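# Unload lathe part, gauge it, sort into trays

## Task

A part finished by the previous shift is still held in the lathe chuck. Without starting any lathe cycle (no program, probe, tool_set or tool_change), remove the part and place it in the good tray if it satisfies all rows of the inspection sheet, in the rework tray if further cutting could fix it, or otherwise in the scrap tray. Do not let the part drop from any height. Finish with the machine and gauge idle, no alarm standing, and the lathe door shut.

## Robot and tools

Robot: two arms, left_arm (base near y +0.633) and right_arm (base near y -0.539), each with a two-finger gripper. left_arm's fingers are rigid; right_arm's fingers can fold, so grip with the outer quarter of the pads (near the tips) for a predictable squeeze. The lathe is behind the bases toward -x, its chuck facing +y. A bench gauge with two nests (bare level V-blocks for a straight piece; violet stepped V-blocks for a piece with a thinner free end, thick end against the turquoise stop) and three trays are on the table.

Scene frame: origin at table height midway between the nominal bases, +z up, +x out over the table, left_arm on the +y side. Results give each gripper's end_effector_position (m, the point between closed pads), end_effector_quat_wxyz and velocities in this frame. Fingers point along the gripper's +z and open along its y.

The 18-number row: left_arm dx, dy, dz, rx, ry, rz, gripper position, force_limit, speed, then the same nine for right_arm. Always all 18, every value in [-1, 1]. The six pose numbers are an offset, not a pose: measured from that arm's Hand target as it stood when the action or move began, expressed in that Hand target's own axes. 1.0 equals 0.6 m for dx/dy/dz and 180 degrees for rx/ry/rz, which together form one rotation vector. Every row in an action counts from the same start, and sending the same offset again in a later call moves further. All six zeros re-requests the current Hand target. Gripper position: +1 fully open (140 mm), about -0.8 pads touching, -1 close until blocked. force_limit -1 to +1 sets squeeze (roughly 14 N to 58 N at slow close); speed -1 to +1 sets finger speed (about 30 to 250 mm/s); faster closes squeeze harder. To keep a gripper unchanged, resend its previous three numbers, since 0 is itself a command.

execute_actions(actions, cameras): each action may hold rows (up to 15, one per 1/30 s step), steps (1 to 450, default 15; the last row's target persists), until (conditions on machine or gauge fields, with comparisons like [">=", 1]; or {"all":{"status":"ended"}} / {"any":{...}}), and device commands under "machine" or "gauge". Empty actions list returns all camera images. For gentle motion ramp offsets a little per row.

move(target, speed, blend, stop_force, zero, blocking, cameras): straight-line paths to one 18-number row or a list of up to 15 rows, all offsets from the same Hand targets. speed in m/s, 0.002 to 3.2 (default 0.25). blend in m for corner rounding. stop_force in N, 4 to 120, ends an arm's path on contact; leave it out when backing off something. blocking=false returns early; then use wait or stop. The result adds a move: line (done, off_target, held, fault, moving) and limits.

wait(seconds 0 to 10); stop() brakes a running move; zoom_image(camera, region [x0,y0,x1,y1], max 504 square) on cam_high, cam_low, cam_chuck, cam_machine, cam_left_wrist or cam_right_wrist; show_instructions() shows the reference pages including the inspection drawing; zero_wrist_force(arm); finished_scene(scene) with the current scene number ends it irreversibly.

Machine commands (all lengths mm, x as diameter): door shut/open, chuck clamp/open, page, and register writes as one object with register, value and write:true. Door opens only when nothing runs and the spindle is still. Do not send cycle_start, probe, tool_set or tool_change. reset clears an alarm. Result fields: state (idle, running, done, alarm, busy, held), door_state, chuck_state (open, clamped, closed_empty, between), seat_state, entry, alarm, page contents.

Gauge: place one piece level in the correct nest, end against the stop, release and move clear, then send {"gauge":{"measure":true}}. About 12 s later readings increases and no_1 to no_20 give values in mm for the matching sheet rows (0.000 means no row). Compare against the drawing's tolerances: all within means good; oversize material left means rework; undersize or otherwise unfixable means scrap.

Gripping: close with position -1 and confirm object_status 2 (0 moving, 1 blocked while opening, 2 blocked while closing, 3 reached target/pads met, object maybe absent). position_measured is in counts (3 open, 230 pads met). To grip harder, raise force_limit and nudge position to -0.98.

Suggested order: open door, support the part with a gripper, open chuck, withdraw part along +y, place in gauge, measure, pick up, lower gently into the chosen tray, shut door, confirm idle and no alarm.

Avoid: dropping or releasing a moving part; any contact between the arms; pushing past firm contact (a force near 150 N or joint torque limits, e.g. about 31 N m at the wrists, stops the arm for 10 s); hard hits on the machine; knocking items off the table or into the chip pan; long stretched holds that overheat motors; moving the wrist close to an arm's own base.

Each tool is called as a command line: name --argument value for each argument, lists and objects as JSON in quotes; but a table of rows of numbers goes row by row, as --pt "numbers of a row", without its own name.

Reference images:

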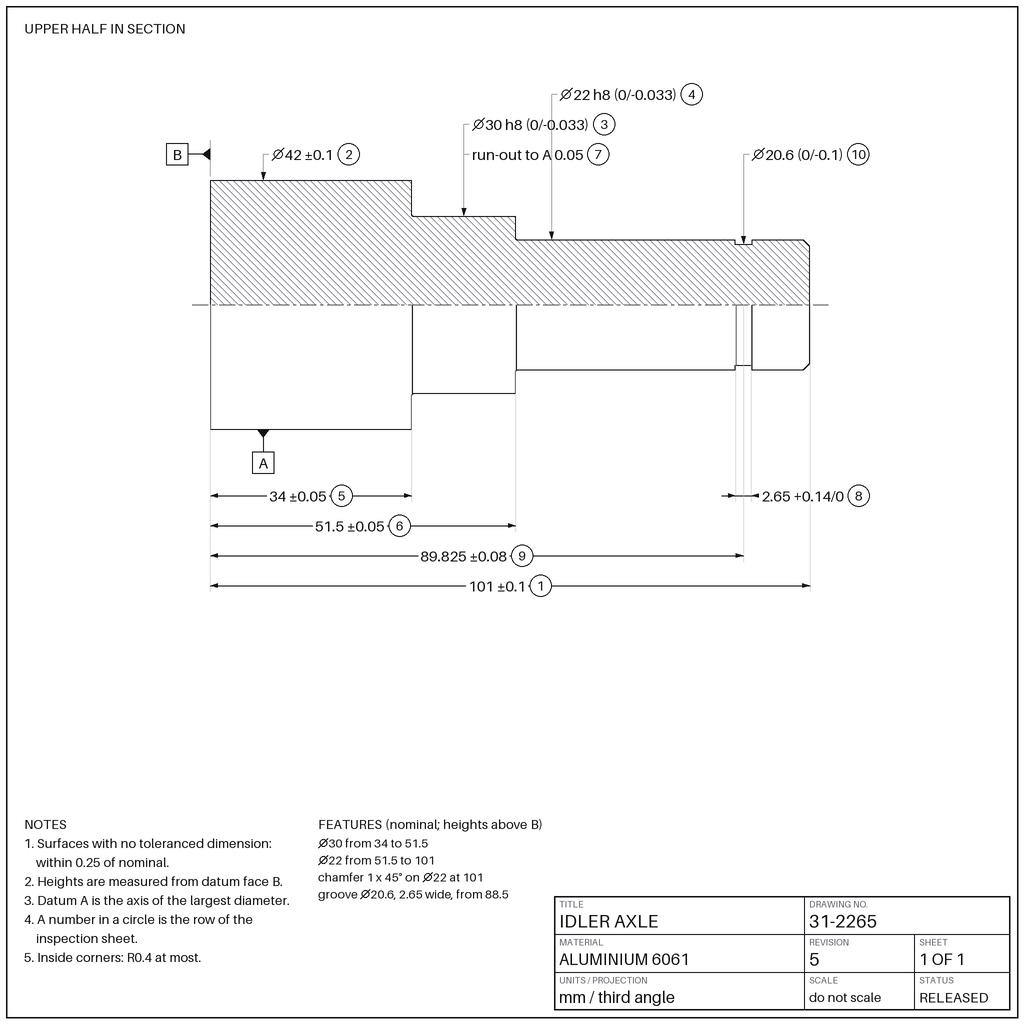

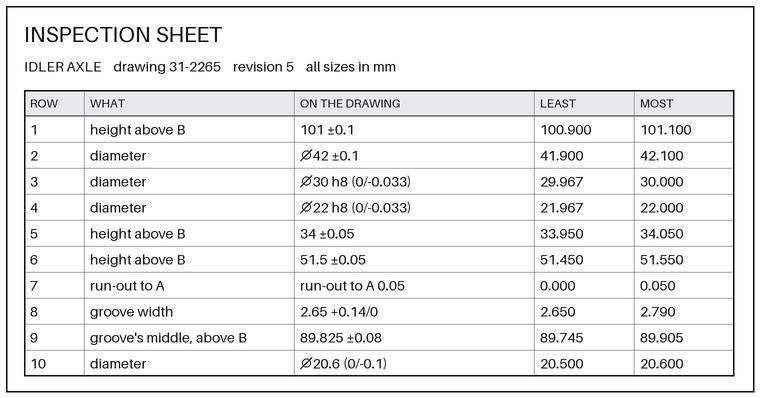

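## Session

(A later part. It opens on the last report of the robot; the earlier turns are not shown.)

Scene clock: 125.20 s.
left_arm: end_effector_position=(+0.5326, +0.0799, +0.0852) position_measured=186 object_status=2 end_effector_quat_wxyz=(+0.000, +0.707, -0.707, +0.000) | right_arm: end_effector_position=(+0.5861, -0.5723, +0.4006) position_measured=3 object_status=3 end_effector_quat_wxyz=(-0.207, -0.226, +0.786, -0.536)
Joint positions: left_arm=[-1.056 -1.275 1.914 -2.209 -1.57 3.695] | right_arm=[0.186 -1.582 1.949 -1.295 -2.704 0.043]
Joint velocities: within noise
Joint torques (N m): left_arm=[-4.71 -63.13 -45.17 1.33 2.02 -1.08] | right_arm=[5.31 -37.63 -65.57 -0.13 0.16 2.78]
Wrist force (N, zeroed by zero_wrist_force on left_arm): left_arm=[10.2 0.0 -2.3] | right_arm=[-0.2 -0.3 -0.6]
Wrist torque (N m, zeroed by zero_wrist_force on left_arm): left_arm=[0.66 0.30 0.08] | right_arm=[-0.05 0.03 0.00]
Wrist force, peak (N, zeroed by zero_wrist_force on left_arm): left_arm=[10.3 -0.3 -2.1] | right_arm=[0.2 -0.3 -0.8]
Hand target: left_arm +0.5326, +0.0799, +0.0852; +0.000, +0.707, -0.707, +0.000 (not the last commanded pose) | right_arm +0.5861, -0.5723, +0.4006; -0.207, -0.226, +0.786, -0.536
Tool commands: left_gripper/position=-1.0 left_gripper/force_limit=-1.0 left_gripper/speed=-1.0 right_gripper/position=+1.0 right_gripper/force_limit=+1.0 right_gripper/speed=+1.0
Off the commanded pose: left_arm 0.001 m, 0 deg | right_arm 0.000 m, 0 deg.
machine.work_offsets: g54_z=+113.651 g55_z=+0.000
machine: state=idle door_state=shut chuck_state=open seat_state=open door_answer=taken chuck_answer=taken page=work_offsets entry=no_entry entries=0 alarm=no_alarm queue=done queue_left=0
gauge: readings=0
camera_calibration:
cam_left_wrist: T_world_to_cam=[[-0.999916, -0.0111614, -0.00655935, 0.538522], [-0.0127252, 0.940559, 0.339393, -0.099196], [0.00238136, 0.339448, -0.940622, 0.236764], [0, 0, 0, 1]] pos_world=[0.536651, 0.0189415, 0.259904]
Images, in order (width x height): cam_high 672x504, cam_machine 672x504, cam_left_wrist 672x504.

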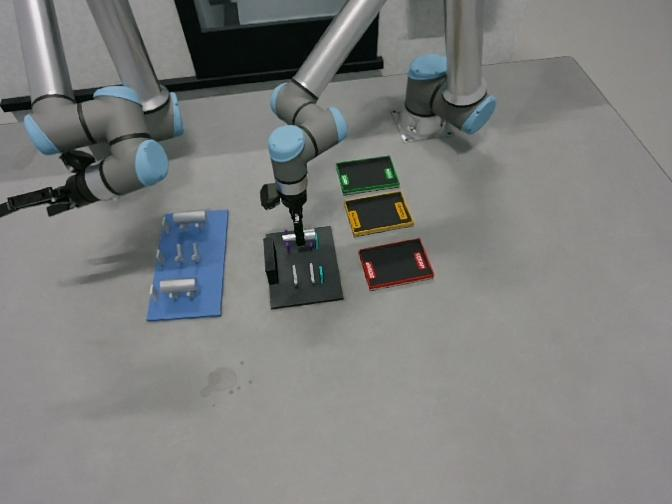

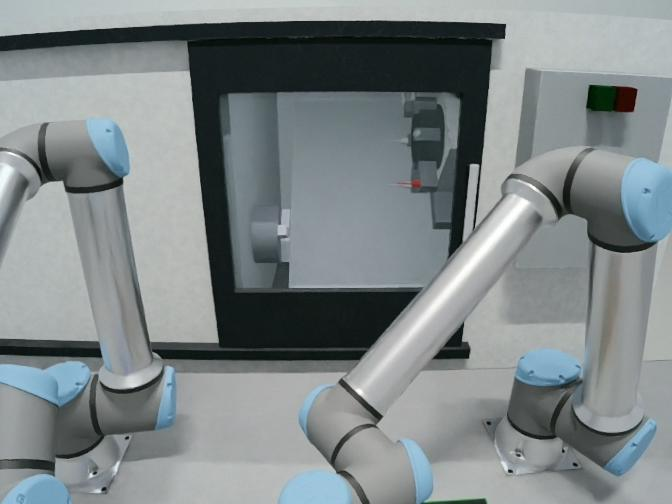

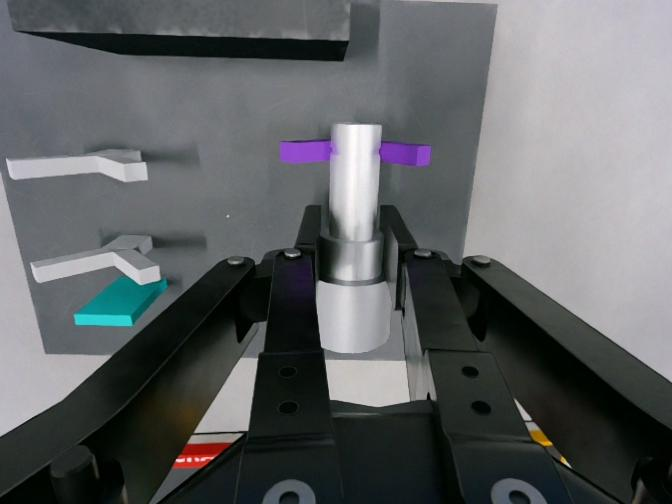

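execute_actions --actions '[{"rows":[[0,0,0,0,0,0,-0.1,0.2,-1,0,0,0,0,0,0,1,1,1]],"steps":60}]'

move --pt "0 0 -0.08 0 0 0 -0.1 0.2 -1 0 0 0 0 0 0 1 1 1" --pt "0 0 -0.25 0 0 0 -0.1 0.2 -1 0 0 0 0 0 0 1 1 1" --speed '[0.05,0.15]' --blend '[0.01,0]'

execute_actions --actions '[{"gauge":{"measure":true},"steps":420,"until":{"gauge":{"readings":[">=",1]}}}]' --cameras '["cam_low","cam_left_wrist"]'

Scene clock: 129.67 s.
left_arm: end_effector_position=(+0.5326, +0.0799, +0.0852) position_measured=141 object_status=3 end_effector_quat_wxyz=(+0.000, +0.707, -0.707, +0.000) | right_arm: end_effector_position=(+0.5861, -0.5723, +0.4006) position_measured=3 object_status=3 end_effector_quat_wxyz=(-0.207, -0.226, +0.786, -0.536)
Joint positions: left_arm=[-1.056 -1.275 1.914 -2.209 -1.57 3.695] | right_arm=[0.186 -1.582 1.949 -1.295 -2.704 0.043]
Joint torques (N m): left_arm=[12.16 -76.47 -40.08 -6.8 1.53 -1.09] | right_arm=[4.75 -35.56 -65.24 -0.45 0.36 2.87]
Wrist force (N, zeroed by zero_wrist_force on left_arm): left_arm=[0.5 4.4 0.2] | right_arm=[0.2 -0.4 -0.6]
Wrist torque (N m, zeroed by zero_wrist_force on left_arm): left_arm=[0.93 -0.16 -0.24] | right_arm=[-0.06 -0.05 -0.01]
Wrist force, peak (N, zeroed by zero_wrist_force on left_arm): left_arm=[11.6 15.0 -2.4] | right_arm=[0.1 -0.6 -0.7]
Hand target: left_arm +0.5326, +0.0799, +0.0852; +0.000, +0.707, -0.707, +0.000 | right_arm +0.5861, -0.5723, +0.4006; -0.207, -0.226, +0.786, -0.536
Off the commanded pose: left_arm 0.000 m, 0 deg | right_arm 0.000 m, 0 deg.
machine.work_offsets: g54_z=+113.651 g55_z=+0.000
machine: state=idle door_state=shut chuck_state=open seat_state=open door_answer=taken chuck_answer=taken page=work_offsets entry=no_entry entries=0 alarm=no_alarm queue=done queue_left=0
gauge: readings=0

Scene clock: 131.87 s.
left_arm: end_effector_position=(+0.5326, +0.0798, +0.2351) position_measured=141 object_status=3 end_effector_quat_wxyz=(+0.000, +0.707, -0.707, +0.000) | right_arm: end_effector_position=(+0.5861, -0.5723, +0.4006) position_measured=3 object_status=3 end_effector_quat_wxyz=(-0.207, -0.226, +0.786, -0.536)
Joint positions: left_arm=[-1.057 -1.398 1.772 -1.943 -1.57 3.695] | right_arm=[0.186 -1.582 1.949 -1.295 -2.704 0.043]
Joint torques (N m): left_arm=[-3.92 -84.82 -58.78 -1.43 0.56 -0.96] | right_arm=[4.5 -35.33 -64.72 -0.34 0.23 3.01]
Wrist force (N, zeroed by zero_wrist_force on left_arm): left_arm=[0.6 3.6 0.1] | right_arm=[-0.1 0.1 -0.6]
Wrist torque (N m, zeroed by zero_wrist_force on left_arm): left_arm=[0.76 -0.16 -0.28] | right_arm=[0.02 0.00 0.00]
Wrist force, peak (N, zeroed by zero_wrist_force on left_arm): left_arm=[0.4 4.6 1.0] | right_arm=[0.2 -0.4 -0.7]
Hand target: left_arm +0.5326, +0.0798, +0.2352; +0.000, +0.707, -0.707, +0.000 | right_arm +0.5861, -0.5723, +0.4006; -0.207, -0.226, +0.786, -0.536
Off the commanded pose: left_arm 0.000 m, 0 deg | right_arm 0.000 m, 0 deg.
machine.work_offsets: g54_z=+113.651 g55_z=+0.000
machine: state=idle door_state=shut chuck_state=open seat_state=open door_answer=taken chuck_answer=taken page=work_offsets entry=no_entry entries=0 alarm=no_alarm queue=done queue_left=0
gauge: readings=0
move: done

Scene clock: 144.07 s.
left_arm: end_effector_position=(+0.5326, +0.0798, +0.2352) position_measured=141 object_status=3 end_effector_quat_wxyz=(+0.000, +0.707, -0.707, +0.000) | right_arm: end_effector_position=(+0.5861, -0.5723, +0.4006) position_measured=3 object_status=3 end_effector_quat_wxyz=(-0.207, -0.226, +0.786, -0.536)
Joint positions: left_arm=[-1.057 -1.398 1.771 -1.943 -1.57 3.695] | right_arm=[0.186 -1.582 1.949 -1.295 -2.704 0.043]
Joint torques (N m): left_arm=[-4.29 -85.04 -59.2 -1.53 -2.33 -0.97] | right_arm=[4.49 -35.97 -64.07 -0.83 0.29 2.94]
Wrist force (N, zeroed by zero_wrist_force on left_arm): left_arm=[0.9 3.6 0.3] | right_arm=[0.0 -0.3 -0.4]
Wrist torque (N m, zeroed by zero_wrist_force on left_arm): left_arm=[0.76 -0.23 -0.28] | right_arm=[-0.07 -0.01 0.00]
Wrist force, peak (N, zeroed by zero_wrist_force on left_arm): left_arm=[0.7 4.1 0.1] | right_arm=[-0.1 -0.4 -0.9]
Hand target: left_arm +0.5326, +0.0798, +0.2352; +0.000, +0.707, -0.707, +0.000 | right_arm +0.5861, -0.5723, +0.4006; -0.207, -0.226, +0.786, -0.536
Tool commands: left_gripper/position=-0.1 left_gripper/force_limit=+0.2 left_gripper/speed=-1.0 right_gripper/position=+1.0 right_gripper/force_limit=+1.0 right_gripper/speed=+1.0
Off the commanded pose: left_arm 0.000 m, 0 deg | right_arm 0.000 m, 0 deg.
machine.work_offsets: g54_z=+113.651 g55_z=+0.000
machine: state=idle door_state=shut chuck_state=open seat_state=open door_answer=taken chuck_answer=taken page=work_offsets entry=no_entry entries=0 alarm=no_alarm queue=done queue_left=0
gauge: message=started readings=1 no_1=100.985 no_2=41.992 no_3=29.978 no_4=21.986 no_5=34.000 no_6=51.499 no_7=0.002 no_8=2.721 no_9=89.827 no_10=20.549
camera_calibration:
cam_left_wrist: T_world_to_cam=[[-0.999916, -0.0111614, -0.00655935, 0.539505], [-0.0127252, 0.940559, 0.339393, -0.150011], [0.00238136, 0.339448, -0.940622, 0.377891], [0, 0, 0, 1]] pos_world=[0.536651, 0.0188415, 0.409904]
Images, in order (width x height): cam_low 672x504, cam_left_wrist 672x504.

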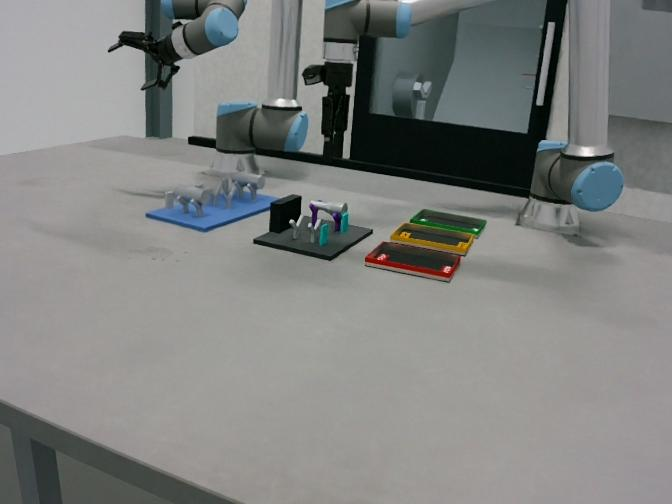

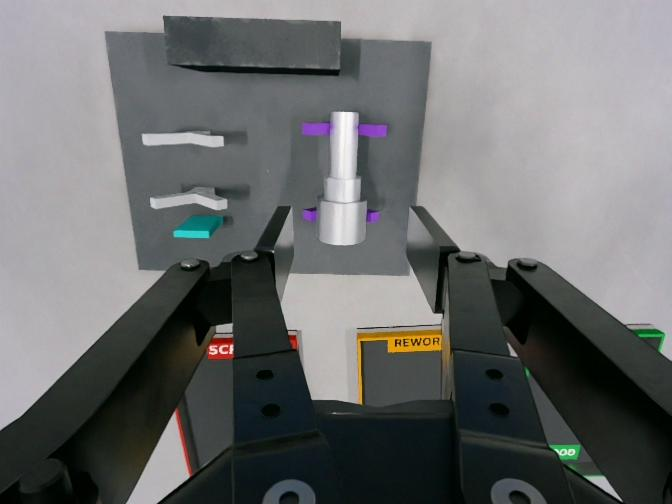

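move --target '[0,0,0.2,0,0,0,-0.1,0.2,-1,0,0,0,0,0,0,1,1,1]' --speed 0.1

move --target '[0,0,0.048,0,0,0,-0.1,0.2,-1,0,0,0,0,0,0,1,1,1]' --speed 0.03 --stop_force 10

execute_actions --actions '[{"rows":[[0,0,0,0,0,0,-1,-1,-1,0,0,0,0,0,0,1,1,1]],"steps":70},{"rows":[[0,0,0,0,0,0,-0.98,0.2,-1,0,0,0,0,0,0,1,1,1]],"steps":45}]'

Scene clock: 148.93 s.
left_arm: end_effector_position=(+0.5326, +0.0799, +0.1153) position_measured=141 object_status=3 end_effector_quat_wxyz=(+0.000, +0.707, -0.707, +0.000) | right_arm: end_effector_position=(+0.5861, -0.5723, +0.4006) position_measured=3 object_status=3 end_effector_quat_wxyz=(-0.207, -0.226, +0.786, -0.536)
Joint positions: left_arm=[-1.056 -1.305 1.89 -2.155 -1.57 3.695] | right_arm=[0.186 -1.582 1.949 -1.295 -2.704 0.043]
Joint torques (N m): left_arm=[7.58 -63.5 -28.89 -7.86 -1.37 0.9] | right_arm=[4.18 -37.8 -64.77 -0.41 0.4 2.42]
Wrist force (N, zeroed by zero_wrist_force on left_arm): left_arm=[0.1 4.3 0.3] | right_arm=[0.0 -0.2 -0.6]
Wrist torque (N m, zeroed by zero_wrist_force on left_arm): left_arm=[0.91 -0.05 -0.27] | right_arm=[-0.04 -0.02 0.00]
Wrist force, peak (N, zeroed by zero_wrist_force on left_arm): left_arm=[0.1 4.3 1.6] | right_arm=[0.1 -0.3 -1.0]
Hand target: left_arm +0.5326, +0.0799, +0.1152; +0.000, +0.707, -0.707, +0.000 | right_arm +0.5861, -0.5723, +0.4006; -0.207, -0.226, +0.786, -0.536
Off the commanded pose: left_arm 0.000 m, 0 deg | right_arm 0.000 m, 0 deg.
machine.work_offsets: g54_z=+113.651 g55_z=+0.000
machine: state=idle door_state=shut chuck_state=open seat_state=open door_answer=taken chuck_answer=taken page=work_offsets entry=no_entry entries=0 alarm=no_alarm queue=done queue_left=0
gauge: message=started readings=1 no_1=100.985 no_2=41.992 no_3=29.978 no_4=21.986 no_5=34.000 no_6=51.499 no_7=0.002 no_8=2.721 no_9=89.827 no_10=20.549
move: done

Scene clock: 150.87 s.
left_arm: end_effector_position=(+0.5326, +0.0799, +0.0864) position_measured=141 object_status=3 end_effector_quat_wxyz=(+0.000, +0.707, -0.707, +0.000) | right_arm: end_effector_position=(+0.5861, -0.5723, +0.4006) position_measured=3 object_status=3 end_effector_quat_wxyz=(-0.207, -0.226, +0.786, -0.536)
Joint positions: left_arm=[-1.056 -1.276 1.913 -2.207 -1.57 3.695] | right_arm=[0.186 -1.582 1.949 -1.295 -2.704 0.043]
Joint torques (N m): left_arm=[11.17 -64.53 -26.83 -7.65 2.19 0.57] | right_arm=[3.85 -38.85 -63.7 -0.71 0.17 2.22]
Wrist force (N, zeroed by zero_wrist_force on left_arm): left_arm=[0.4 4.5 0.1] | right_arm=[-0.1 -0.3 -0.6]
Wrist torque (N m, zeroed by zero_wrist_force on left_arm): left_arm=[0.97 -0.12 -0.25] | right_arm=[-0.04 0.02 0.00]
Wrist force, peak (N, zeroed by zero_wrist_force on left_arm): left_arm=[0.5 4.7 0.5] | right_arm=[0.3 -0.8 -0.5]
Hand target: left_arm +0.5326, +0.0799, +0.0864; +0.000, +0.707, -0.707, +0.000 | right_arm +0.5861, -0.5723, +0.4006; -0.207, -0.226, +0.786, -0.536
Off the commanded pose: left_arm 0.000 m, 0 deg | right_arm 0.000 m, 0 deg.
machine.work_offsets: g54_z=+113.651 g55_z=+0.000
machine: state=idle door_state=shut chuck_state=open seat_state=open door_answer=taken chuck_answer=taken page=work_offsets entry=no_entry entries=0 alarm=no_alarm queue=done queue_left=0
gauge: message=started readings=1 no_1=100.985 no_2=41.992 no_3=29.978 no_4=21.986 no_5=34.000 no_6=51.499 no_7=0.002 no_8=2.721 no_9=89.827 no_10=20.549
move: done

Scene clock: 154.90 s.
left_arm: end_effector_position=(+0.5326, +0.0799, +0.0864) position_measured=179 object_status=2 end_effector_quat_wxyz=(+0.000, +0.707, -0.707, +0.000) | right_arm: end_effector_position=(+0.5861, -0.5723, +0.4006) position_measured=3 object_status=3 end_effector_quat_wxyz=(-0.207, -0.226, +0.786, -0.536)
Joint positions: left_arm=[-1.056 -1.276 1.913 -2.207 -1.57 3.695] | right_arm=[0.186 -1.582 1.949 -1.295 -2.704 0.043]
Joint torques (N m): left_arm=[3.25 -69.08 -26.8 1.57 -0.21 0.81] | right_arm=[5.04 -38.24 -65.03 -0.52 0.36 2.59]
Wrist force (N, zeroed by zero_wrist_force on left_arm): left_arm=[10.5 -2.8 -6.3] | right_arm=[0.0 -0.4 -0.9]
Wrist torque (N m, zeroed by zero_wrist_force on left_arm): left_arm=[1.03 0.10 -0.23] | right_arm=[-0.09 -0.02 -0.01]
Wrist force, peak (N, zeroed by zero_wrist_force on left_arm): left_arm=[9.8 -2.3 -8.6] | right_arm=[0.4 -0.6 -0.8]
Hand target: left_arm +0.5326, +0.0799, +0.0864; +0.000, +0.707, -0.707, +0.000 | right_arm +0.5861, -0.5723, +0.4006; -0.207, -0.226, +0.786, -0.536
Off the commanded pose: left_arm 0.000 m, 0 deg | right_arm 0.000 m, 0 deg.
machine.work_offsets: g54_z=+113.651 g55_z=+0.000
machine: state=idle door_state=shut chuck_state=open seat_state=open door_answer=taken chuck_answer=taken page=work_offsets entry=no_entry entries=0 alarm=no_alarm queue=done queue_left=0
gauge: message=started readings=1 no_1=100.985 no_2=41.992 no_3=29.978 no_4=21.986 no_5=34.000 no_6=51.499 no_7=0.002 no_8=2.721 no_9=89.827 no_10=20.549

execute_actions --actions '[]' --cameras '["cam_low","cam_left_wrist"]'

zoom_image --camera "cam_low" --region '[300, 190, 360, 240]'

zoom_image --camera "cam_left_wrist" --region '[260, 100, 460, 380]'

Scene clock: 157.40 s.
left_arm: end_effector_position=(+0.5326, +0.0799, +0.0864) position_measured=179 object_status=2 end_effector_quat_wxyz=(+0.000, +0.707, -0.707, +0.000) | right_arm: end_effector_position=(+0.5861, -0.5723, +0.4006) position_measured=3 object_status=3 end_effector_quat_wxyz=(-0.207, -0.226, +0.786, -0.536)
Joint positions: left_arm=[-1.056 -1.276 1.913 -2.207 -1.57 3.695] | right_arm=[0.186 -1.582 1.949 -1.295 -2.704 0.043]
Joint velocities: within noise
Joint torques (N m): left_arm=[-2.56 -70.45 -27.22 1.46 -1.92 0.75] | right_arm=[5.06 -37.36 -64.88 -0.83 0.17 2.33]
Wrist force (N, zeroed by zero_wrist_force on left_arm): left_arm=[10.4 -2.9 -7.1] | right_arm=[0.2 0.0 -0.7]
Wrist torque (N m, zeroed by zero_wrist_force on left_arm): left_arm=[1.01 0.11 -0.23] | right_arm=[0.02 -0.05 0.00]
Wrist force, peak (N, zeroed by zero_wrist_force on left_arm): left_arm=[10.6 -2.7 -7.3] | right_arm=[0.2 -0.3 -1.0]
Hand target: left_arm +0.5326, +0.0799, +0.0864; +0.000, +0.707, -0.707, +0.000 | right_arm +0.5861, -0.5723, +0.4006; -0.207, -0.226, +0.786, -0.536
Tool commands: left_gripper/position=-0.98 left_gripper/force_limit=+0.2 left_gripper/speed=-1.0 right_gripper/position=+1.0 right_gripper/force_limit=+1.0 right_gripper/speed=+1.0
Off the commanded pose: left_arm 0.000 m, 0 deg | right_arm 0.000 m, 0 deg.
machine.work_offsets: g54_z=+113.651 g55_z=+0.000
machine: state=idle door_state=shut chuck_state=open seat_state=open door_answer=taken chuck_answer=taken page=work_offsets entry=no_entry entries=0 alarm=no_alarm queue=done queue_left=0
gauge: message=started readings=1 no_1=100.985 no_2=41.992 no_3=29.978 no_4=21.986 no_5=34.000 no_6=51.499 no_7=0.002 no_8=2.721 no_9=89.827 no_10=20.549
camera_calibration:
cam_left_wrist: T_world_to_cam=[[-0.999916, -0.0111614, -0.00655935, 0.53853], [-0.0127252, 0.940559, 0.339393, -0.0996033], [0.00238136, 0.339448, -0.940622, 0.237892], [0, 0, 0, 1]] pos_world=[0.536651, 0.0189415, 0.261104]
Images, in order (width x height): cam_low 672x504, cam_left_wrist 672x504.

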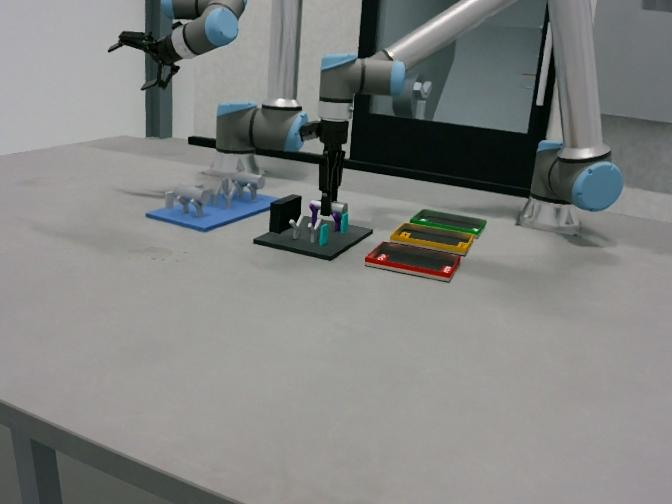

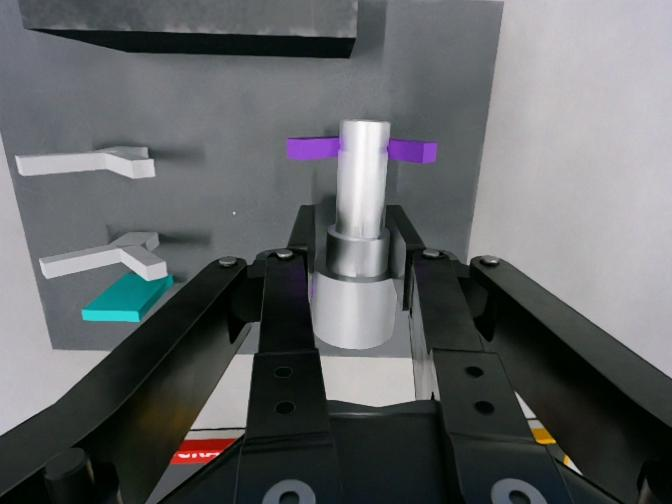

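Scaled by 8.400 from the camera's 672x504 image, which has a finer 960x720 frame.

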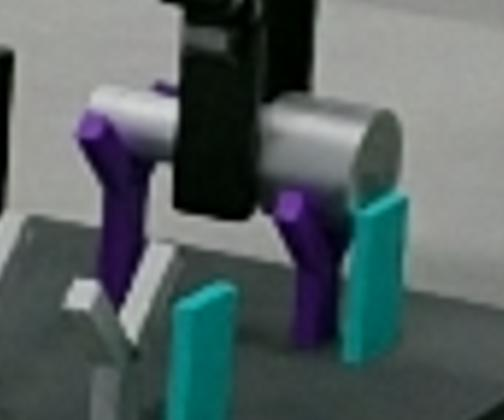

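Scaled by 1.800 from the camera's 672x504 image, which has a finer 960x720 frame.

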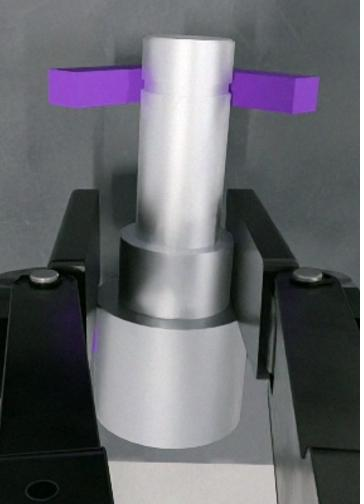

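execute_actions --actions '[{"rows":[[0,0,0,0,0,0,-0.1,0.2,-1,0,0,0,0,0,0,1,1,1]],"steps":60}]'

move --target '[0.0133,0,0,0,0,0,-0.1,0.2,-1,0,0,0,0,0,0,1,1,1]' --speed 0.015 --stop_force 8

execute_actions --actions '[{"rows":[[0,0,0,0,0,0,-1,-1,-1,0,0,0,0,0,0,1,1,1]],"steps":75},{"rows":[[0,0,0,0,0,0,-0.98,0.2,-1,0,0,0,0,0,0,1,1,1]],"steps":45}]' --cameras '["cam_low","cam_left_wrist"]'

zoom_image --camera "cam_left_wrist" --region '[260, 100, 460, 380]'

Scene clock: 162.30 s.
left_arm: end_effector_position=(+0.5326, +0.0799, +0.0864) position_measured=141 object_status=3 end_effector_quat_wxyz=(+0.000, +0.707, -0.707, +0.000) | right_arm: end_effector_position=(+0.5861, -0.5723, +0.4006) position_measured=3 object_status=3 end_effector_quat_wxyz=(-0.207, -0.226, +0.786, -0.536)
Joint positions: left_arm=[-1.056 -1.276 1.913 -2.207 -1.57 3.695] | right_arm=[0.186 -1.582 1.949 -1.295 -2.704 0.043]
Joint torques (N m): left_arm=[-4.48 -74.48 -28.01 -7.37 -2.43 0.63] | right_arm=[2.69 -38.61 -65.24 -0.73 0.39 2.44]
Wrist force (N, zeroed by zero_wrist_force on left_arm): left_arm=[-0.4 3.4 -0.5] | right_arm=[0.0 -0.3 -0.5]
Wrist torque (N m, zeroed by zero_wrist_force on left_arm): left_arm=[0.72 0.05 -0.25] | right_arm=[-0.06 -0.01 -0.01]
Wrist force, peak (N, zeroed by zero_wrist_force on left_arm): left_arm=[12.8 -3.4 0.4] | right_arm=[0.4 -0.3 -1.0]
Hand target: left_arm +0.5326, +0.0799, +0.0864; +0.000, +0.707, -0.707, +0.000 | right_arm +0.5861, -0.5723, +0.4006; -0.207, -0.226, +0.786, -0.536
Off the commanded pose: left_arm 0.000 m, 0 deg | right_arm 0.000 m, 0 deg.
machine.work_offsets: g54_z=+113.651 g55_z=+0.000
machine: state=idle door_state=shut chuck_state=open seat_state=open door_answer=taken chuck_answer=taken page=work_offsets entry=no_entry entries=0 alarm=no_alarm queue=done queue_left=0
gauge: message=started readings=1 no_1=100.985 no_2=41.992 no_3=29.978 no_4=21.986 no_5=34.000 no_6=51.499 no_7=0.002 no_8=2.721 no_9=89.827 no_10=20.549

Scene clock: 163.73 s.
left_arm: end_effector_position=(+0.5326, +0.0720, +0.0864) position_measured=141 object_status=3 end_effector_quat_wxyz=(+0.000, +0.707, -0.707, +0.000) | right_arm: end_effector_position=(+0.5861, -0.5723, +0.4006) position_measured=3 object_status=3 end_effector_quat_wxyz=(-0.207, -0.226, +0.786, -0.536)
Joint positions: left_arm=[-1.062 -1.268 1.902 -2.204 -1.57 3.689] | right_arm=[0.186 -1.582 1.949 -1.295 -2.704 0.043]
Joint torques (N m): left_arm=[-11.44 -65.96 -53.62 -1.61 -2.27 -1.24] | right_arm=[6.72 -38.17 -64.38 -0.74 0.37 1.86]
Wrist force (N, zeroed by zero_wrist_force on left_arm): left_arm=[-0.3 3.2 -0.6] | right_arm=[0.1 -0.3 -0.5]
Wrist torque (N m, zeroed by zero_wrist_force on left_arm): left_arm=[0.66 0.05 -0.25] | right_arm=[-0.05 -0.03 -0.01]
Wrist force, peak (N, zeroed by zero_wrist_force on left_arm): left_arm=[-1.3 3.5 -0.4] | right_arm=[0.2 -0.5 -0.9]
Hand target: left_arm +0.5326, +0.0720, +0.0864; +0.000, +0.707, -0.707, +0.000 | right_arm +0.5861, -0.5723, +0.4006; -0.207, -0.226, +0.786, -0.536
Off the commanded pose: left_arm 0.000 m, 0 deg | right_arm 0.000 m, 0 deg.
machine.work_offsets: g54_z=+113.651 g55_z=+0.000
machine: state=idle door_state=shut chuck_state=open seat_state=open door_answer=taken chuck_answer=taken page=work_offsets entry=no_entry entries=0 alarm=no_alarm queue=done queue_left=0
gauge: message=started readings=1 no_1=100.985 no_2=41.992 no_3=29.978 no_4=21.986 no_5=34.000 no_6=51.499 no_7=0.002 no_8=2.721 no_9=89.827 no_10=20.549
move: done

Scene clock: 167.93 s.
left_arm: end_effector_position=(+0.5326, +0.0720, +0.0864) position_measured=188 object_status=2 end_effector_quat_wxyz=(+0.000, +0.707, -0.707, +0.000) | right_arm: end_effector_position=(+0.5861, -0.5723, +0.4006) position_measured=3 object_status=3 end_effector_quat_wxyz=(-0.207, -0.226, +0.786, -0.536)
Joint positions: left_arm=[-1.062 -1.268 1.902 -2.204 -1.57 3.689] | right_arm=[0.186 -1.582 1.949 -1.295 -2.704 0.043]
Joint torques (N m): left_arm=[2.62 -72.55 -42.57 -7.81 -1.61 -1.05] | right_arm=[3.22 -38.37 -64.33 -0.69 0.14 1.88]
Wrist force (N, zeroed by zero_wrist_force on left_arm): left_arm=[-6.7 7.2 -16.8] | right_arm=[0.3 -0.6 -0.8]
Wrist torque (N m, zeroed by zero_wrist_force on left_arm): left_arm=[0.53 -0.12 0.01] | right_arm=[-0.11 -0.06 0.00]
Wrist force, peak (N, zeroed by zero_wrist_force on left_arm): left_arm=[-6.8 7.6 -17.1] | right_arm=[0.3 -0.5 -0.9]
Hand target: left_arm +0.5326, +0.0720, +0.0864; +0.000, +0.707, -0.707, +0.000 | right_arm +0.5861, -0.5723, +0.4006; -0.207, -0.226, +0.786, -0.536
Off the commanded pose: left_arm 0.000 m, 0 deg | right_arm 0.000 m, 0 deg.
machine.work_offsets: g54_z=+113.651 g55_z=+0.000
machine: state=idle door_state=shut chuck_state=open seat_state=open door_answer=taken chuck_answer=taken page=work_offsets entry=no_entry entries=0 alarm=no_alarm queue=done queue_left=0
gauge: message=started readings=1 no_1=100.985 no_2=41.992 no_3=29.978 no_4=21.986 no_5=34.000 no_6=51.499 no_7=0.002 no_8=2.721 no_9=89.827 no_10=20.549
camera_calibration:
cam_left_wrist: T_world_to_cam=[[-0.999916, -0.0111614, -0.00655935, 0.538441], [-0.0127252, 0.940559, 0.339393, -0.0920789], [0.00238136, 0.339448, -0.940622, 0.240608], [0, 0, 0, 1]] pos_world=[0.536651, 0.0109415, 0.261104]
Images, in order (width x height): cam_low 672x504, cam_left_wrist 672x504.

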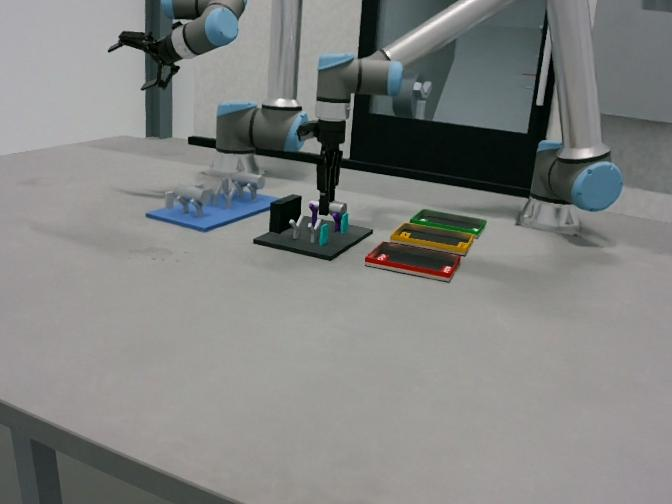

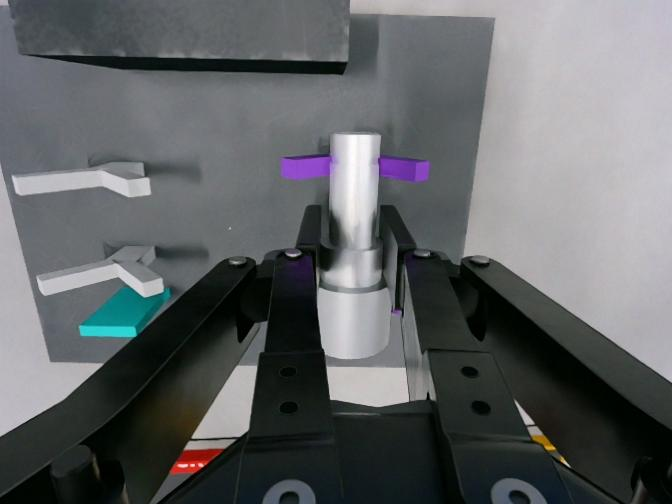

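Scaled by 1.800 from the camera's 672x504 image, which has a finer 960x720 frame.

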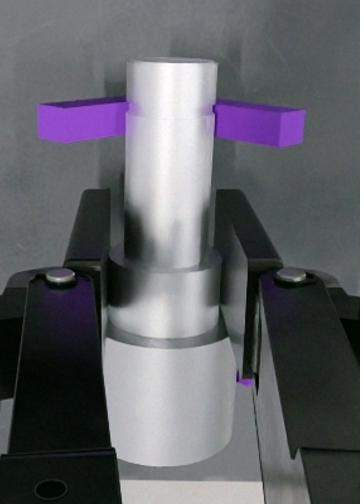

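move --pt "0 0 -0.05 0 0 0 -0.98 0.2 -1 0 0 0 0 0 0 1 1 1" --pt "0 0 -0.25 0 0 0 -0.98 0.2 -1 0 0 0 0 0 0 1 1 1" --pt "-0.355 0.481 -0.27 0 0 0 -0.98 0.2 -1 0 0 0 0 0 0 1 1 1" --speed '[0.04,0.15,0.25]' --blend '[0.005,0.05,0]' --cameras '["cam_high","cam_left_wrist"]'

Scene clock: 172.93 s.
left_arm: end_effector_position=(+0.2441, +0.2848, +0.2486) position_measured=188 object_status=2 end_effector_quat_wxyz=(+0.000, +0.707, -0.707, +0.000) | right_arm: end_effector_position=(+0.5861, -0.5723, +0.4006) position_measured=3 object_status=3 end_effector_quat_wxyz=(-0.207, -0.226, +0.786, -0.536)
Joint positions: left_arm=[-1.387 -2.042 2.285 -1.812 -1.571 3.364] | right_arm=[0.186 -1.582 1.949 -1.295 -2.704 0.043]
Joint torques (N m): left_arm=[-9.62 -29.78 -35.05 -1.44 2.06 -1.81] | right_arm=[3.3 -37.96 -65.13 -0.8 0.21 1.8]
Wrist force (N, zeroed by zero_wrist_force on left_arm): left_arm=[-0.6 3.2 0.8] | right_arm=[0.1 -0.3 -0.6]
Wrist torque (N m, zeroed by zero_wrist_force on left_arm): left_arm=[0.64 0.04 0.06] | right_arm=[-0.05 -0.02 -0.01]
Wrist force, peak (N, zeroed by zero_wrist_force on left_arm): left_arm=[-6.6 7.4 -17.1] | right_arm=[-0.1 -0.4 -1.0]
Hand target: left_arm +0.2440, +0.2849, +0.2486; +0.000, +0.707, -0.707, +0.000 | right_arm +0.5861, -0.5723, +0.4006; -0.207, -0.226, +0.786, -0.536
Off the commanded pose: left_arm 0.000 m, 0 deg | right_arm 0.000 m, 0 deg.
machine.work_offsets: g54_z=+113.651 g55_z=+0.000
machine: state=idle door_state=shut chuck_state=open seat_state=open door_answer=taken chuck_answer=taken page=work_offsets entry=no_entry entries=0 alarm=no_alarm queue=done queue_left=0
gauge: message=started readings=1 no_1=100.985 no_2=41.992 no_3=29.978 no_4=21.986 no_5=34.000 no_6=51.499 no_7=0.002 no_8=2.721 no_9=89.827 no_10=20.549
move: done
camera_calibration:
cam_left_wrist: T_world_to_cam=[[-0.999918, -0.0111012, -0.00643139, 0.253338], [-0.0126252, 0.940559, 0.339394, -0.351071], [0.00228142, 0.339447, -0.940622, 0.321621], [0, 0, 0, 1]] pos_world=[0.248151, 0.223842, 0.423304]
Images, in order (width x height): cam_high 672x504, cam_left_wrist 672x504.

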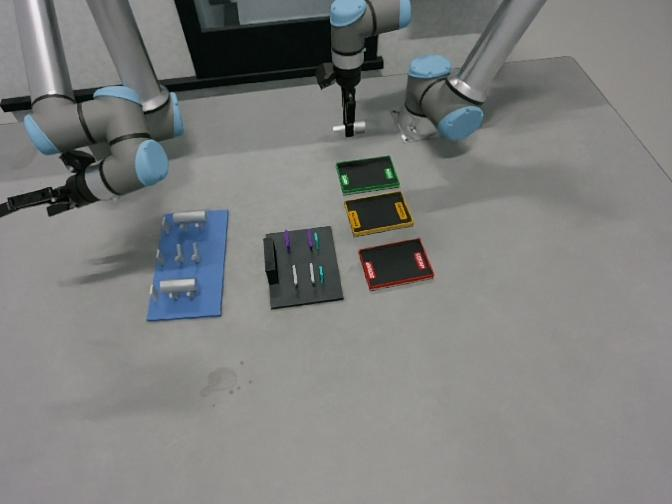

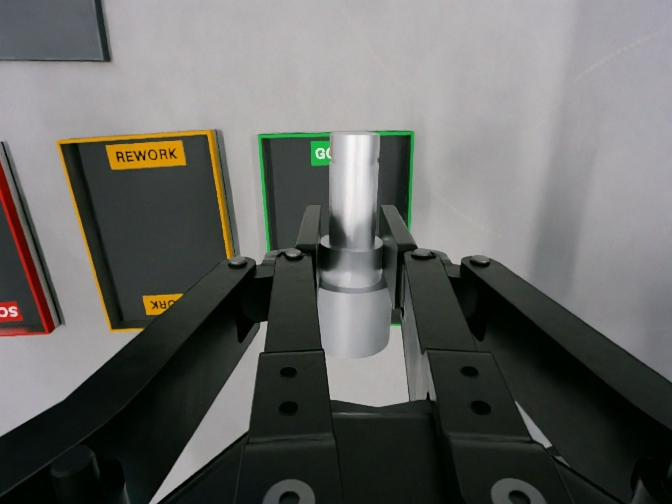

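move --pt "-0.1035 -0.0067 0.1 0 0 0 -0.98 0.2 -1 0 0 0 0 0 0 1 1 1" --pt "-0.1035 -0.0067 0.31 0 0 0 -0.98 0.2 -1 0 0 0 0 0 0 1 1 1" --speed '[0.2,0.1]' --blend '[0.03,0]'

move --target '[0,0,0.06,0,0,0,-0.98,0.2,-1,0,0,0,0,0,0,1,1,1]' --speed 0.009 --stop_force 6 --cameras '["cam_high","cam_low"]'

zoom_image --camera "cam_low" --region '[380, 160, 500, 250]'

Scene clock: 178.17 s.
left_arm: end_effector_position=(+0.2480, +0.3472, +0.0627) position_measured=188 object_status=2 end_effector_quat_wxyz=(+0.000, +0.707, -0.707, +0.000) | right_arm: end_effector_position=(+0.5861, -0.5723, +0.4006) position_measured=3 object_status=3 end_effector_quat_wxyz=(-0.207, -0.226, +0.786, -0.536)
Joint positions: left_arm=[-1.335 -1.955 2.603 -2.219 -1.571 3.416] | right_arm=[0.186 -1.582 1.949 -1.295 -2.704 0.043]
Joint torques (N m): left_arm=[12.81 0.34 -27.35 -7.87 -2.42 1.71] | right_arm=[0.67 -38.3 -65.25 -1.04 -0.24 2.07]
Wrist force (N, zeroed by zero_wrist_force on left_arm): left_arm=[-0.8 3.4 1.2] | right_arm=[0.1 -0.3 -0.6]
Wrist torque (N m, zeroed by zero_wrist_force on left_arm): left_arm=[0.72 0.22 -0.09] | right_arm=[-0.06 -0.05 -0.01]
Wrist force, peak (N, zeroed by zero_wrist_force on left_arm): left_arm=[-0.8 3.3 2.1] | right_arm=[0.4 -0.6 -1.1]
Hand target: left_arm +0.2481, +0.3471, +0.0627; +0.000, +0.707, -0.707, +0.000 | right_arm +0.5861, -0.5723, +0.4006; -0.207, -0.226, +0.786, -0.536
Off the commanded pose: left_arm 0.000 m, 0 deg | right_arm 0.000 m, 0 deg.
machine.work_offsets: g54_z=+113.651 g55_z=+0.000
machine: state=idle door_state=shut chuck_state=open seat_state=open door_answer=taken chuck_answer=taken page=work_offsets entry=no_entry entries=0 alarm=no_alarm queue=done queue_left=0
gauge: message=started readings=1 no_1=100.985 no_2=41.992 no_3=29.978 no_4=21.986 no_5=34.000 no_6=51.499 no_7=0.002 no_8=2.721 no_9=89.827 no_10=20.549
move: done

Scene clock: 182.30 s.
left_arm: end_effector_position=(+0.2481, +0.3471, +0.0370) position_measured=188 object_status=2 end_effector_quat_wxyz=(+0.000, +0.707, -0.707, +0.000) | right_arm: end_effector_position=(+0.5861, -0.5723, +0.4006) position_measured=3 object_status=3 end_effector_quat_wxyz=(-0.207, -0.226, +0.786, -0.536)
Joint positions: left_arm=[-1.335 -1.901 2.634 -2.303 -1.571 3.416] | right_arm=[0.186 -1.582 1.949 -1.295 -2.704 0.043]
Joint torques (N m): left_arm=[11.29 -26.33 -48.54 -0.93 -1.94 0.46] | right_arm=[2.87 -36.83 -65.92 -1.14 0.31 1.88]
Wrist force (N, zeroed by zero_wrist_force on left_arm): left_arm=[0.1 3.3 -5.2] | right_arm=[0.2 -0.4 -0.7]
Wrist torque (N m, zeroed by zero_wrist_force on left_arm): left_arm=[0.64 0.15 -0.13] | right_arm=[-0.07 -0.07 -0.01]
Wrist force, peak (N, zeroed by zero_wrist_force on left_arm): left_arm=[1.6 3.2 -7.8] | right_arm=[0.1 -0.3 -1.1]
Hand target: left_arm +0.2481, +0.3471, +0.0370; +0.000, +0.707, -0.707, +0.000 (not the last commanded pose) | right_arm +0.5861, -0.5723, +0.4006; -0.207, -0.226, +0.786, -0.536
Off the commanded pose: left_arm 0.010 m, 0 deg | right_arm 0.000 m, 0 deg.
machine.work_offsets: g54_z=+113.651 g55_z=+0.000
machine: state=idle door_state=shut chuck_state=open seat_state=open door_answer=taken chuck_answer=taken page=work_offsets entry=no_entry entries=0 alarm=no_alarm queue=done queue_left=0
gauge: message=started readings=1 no_1=100.985 no_2=41.992 no_3=29.978 no_4=21.986 no_5=34.000 no_6=51.499 no_7=0.002 no_8=2.721 no_9=89.827 no_10=20.549
move: contact (left_arm)
Images, in order (width x height): cam_high 672x504, cam_low 672x504.

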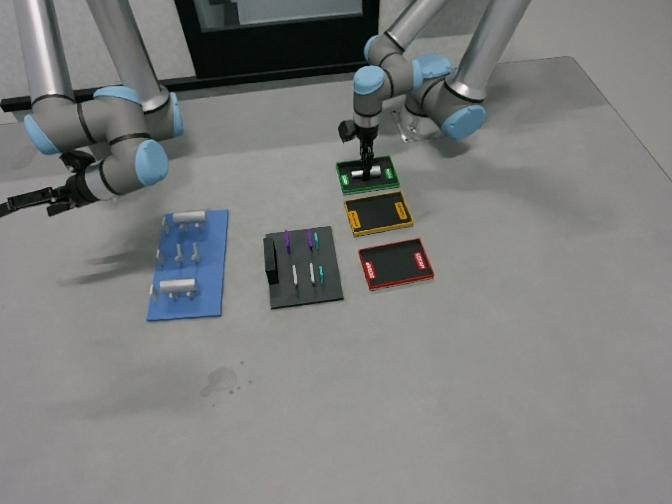

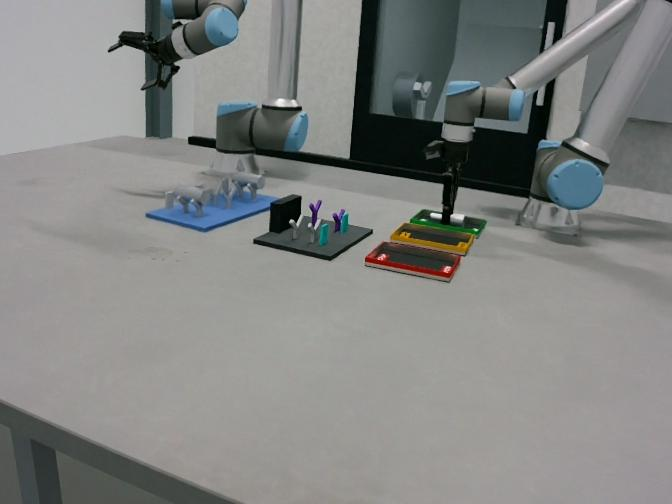

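Scaled by 4.200 from the camera's 672x504 image, which has a finer 960x720 frame.

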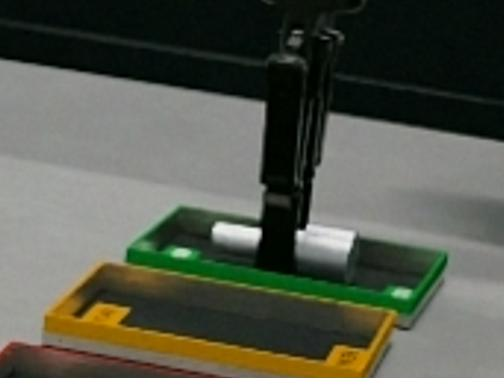

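execute_actions --actions '[{"rows":[[0,0,0,0,0,0,-0.1,0.2,-1,0,0,0,0,0,0,1,1,1]],"steps":70}]'

move --pt "0 0 -0.04 0 0 0 -0.1 0.2 -1 0 0 0 0 0 0 1 1 1" --pt "0 0 -0.3 0 0 0 -0.1 0.2 -1 0 0 0 0 0 0 1 1 1" --speed '[0.03,0.15]' --blend '[0.005,0]' --cameras '["cam_low","cam_left_wrist"]'

zoom_image --camera "cam_low" --region '[380, 160, 500, 250]'

Scene clock: 188.00 s.
left_arm: end_effector_position=(+0.2481, +0.3471, +0.0370) position_measured=141 object_status=3 end_effector_quat_wxyz=(+0.000, +0.707, -0.707, +0.000) | right_arm: end_effector_position=(+0.5861, -0.5723, +0.4006) position_measured=3 object_status=3 end_effector_quat_wxyz=(-0.207, -0.226, +0.786, -0.536)
Joint positions: left_arm=[-1.335 -1.901 2.634 -2.303 -1.571 3.416] | right_arm=[0.186 -1.582 1.949 -1.295 -2.704 0.043]
Joint torques (N m): left_arm=[1.95 -26.14 -47.98 -3.98 -1.78 0.35] | right_arm=[2.84 -36.42 -64.52 -0.99 -0.04 1.85]
Wrist force (N, zeroed by zero_wrist_force on left_arm): left_arm=[-1.1 3.1 -0.7] | right_arm=[0.0 -0.5 -0.7]
Wrist torque (N m, zeroed by zero_wrist_force on left_arm): left_arm=[0.67 0.24 -0.12] | right_arm=[-0.10 0.00 -0.01]
Wrist force, peak (N, zeroed by zero_wrist_force on left_arm): left_arm=[0.2 3.7 -6.1] | right_arm=[0.2 -0.5 -1.2]
Hand target: left_arm +0.2481, +0.3471, +0.0370; +0.000, +0.707, -0.707, +0.000 | right_arm +0.5861, -0.5723, +0.4006; -0.207, -0.226, +0.786, -0.536
Off the commanded pose: left_arm 0.000 m, 0 deg | right_arm 0.000 m, 0 deg.
machine.work_offsets: g54_z=+113.651 g55_z=+0.000
machine: state=idle door_state=shut chuck_state=open seat_state=open door_answer=taken chuck_answer=taken page=work_offsets entry=no_entry entries=0 alarm=no_alarm queue=done queue_left=0
gauge: message=started readings=1 no_1=100.985 no_2=41.992 no_3=29.978 no_4=21.986 no_5=34.000 no_6=51.499 no_7=0.002 no_8=2.721 no_9=89.827 no_10=20.549

Scene clock: 190.43 s.
left_arm: end_effector_position=(+0.2481, +0.3470, +0.2169) position_measured=141 object_status=3 end_effector_quat_wxyz=(+0.000, +0.707, -0.707, +0.000) | right_arm: end_effector_position=(+0.5861, -0.5723, +0.4006) position_measured=3 object_status=3 end_effector_quat_wxyz=(-0.207, -0.226, +0.786, -0.536)
Joint positions: left_arm=[-1.335 -2.135 2.384 -1.819 -1.571 3.416] | right_arm=[0.186 -1.582 1.949 -1.295 -2.704 0.043]
Joint torques (N m): left_arm=[-10.02 -17.99 -61.71 -1.49 1.97 -1.05] | right_arm=[3.48 -39.31 -65.14 -1.43 -0.37 1.6]
Wrist force (N, zeroed by zero_wrist_force on left_arm): left_arm=[-0.7 2.8 -1.1] | right_arm=[0.3 -0.4 -1.0]
Wrist torque (N m, zeroed by zero_wrist_force on left_arm): left_arm=[0.55 0.07 -0.08] | right_arm=[-0.07 -0.08 -0.01]
Wrist force, peak (N, zeroed by zero_wrist_force on left_arm): left_arm=[-0.6 2.6 -2.9] | right_arm=[0.4 -0.2 -1.2]
Hand target: left_arm +0.2481, +0.3470, +0.2170; +0.000, +0.707, -0.707, +0.000 | right_arm +0.5861, -0.5723, +0.4006; -0.207, -0.226, +0.786, -0.536
Off the commanded pose: left_arm 0.000 m, 0 deg | right_arm 0.000 m, 0 deg.
machine.work_offsets: g54_z=+113.651 g55_z=+0.000
machine: state=idle door_state=shut chuck_state=open seat_state=open door_answer=taken chuck_answer=taken page=work_offsets entry=no_entry entries=0 alarm=no_alarm queue=done queue_left=0
gauge: message=started readings=1 no_1=100.985 no_2=41.992 no_3=29.978 no_4=21.986 no_5=34.000 no_6=51.499 no_7=0.002 no_8=2.721 no_9=89.827 no_10=20.549
move: done
camera_calibration:
cam_left_wrist: T_world_to_cam=[[-0.999916, -0.0111622, -0.006558, 0.25789], [-0.0127252, 0.940602, 0.339272, -0.398609], [0.00238143, 0.339327, -0.940665, 0.27074], [0, 0, 0, 1]] pos_world=[0.252151, 0.285942, 0.391604]
Images, in order (width x height): cam_low 672x504, cam_left_wrist 672x504.

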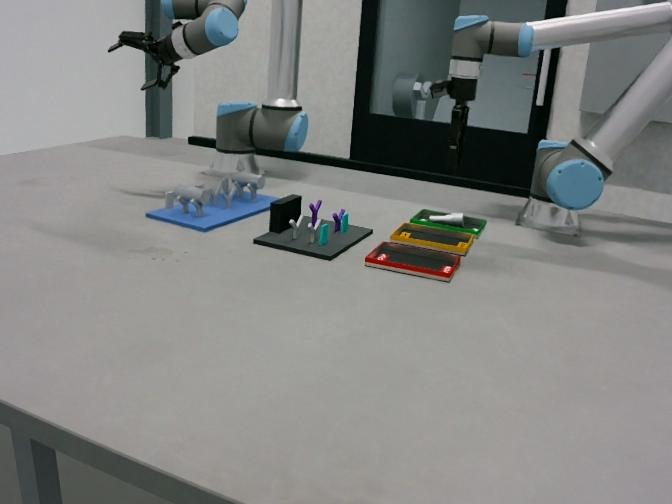

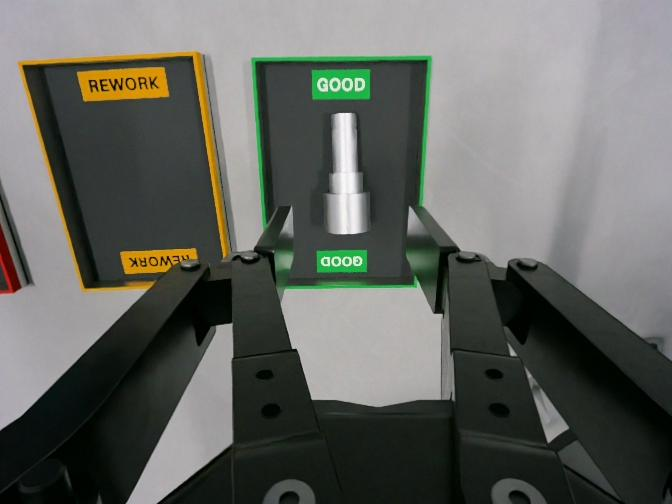

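Scaled by 4.200 from the camera's 672x504 image, which has a finer 960x720 frame.

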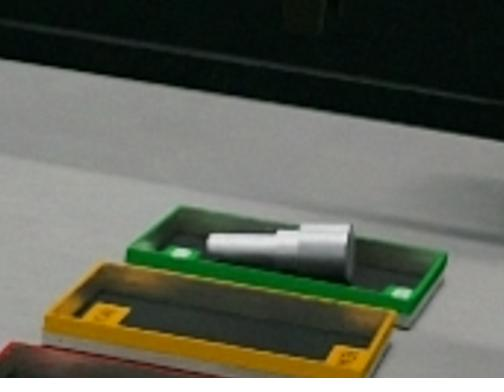

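finished_scene --scene 2

The scene is finished: the task was done.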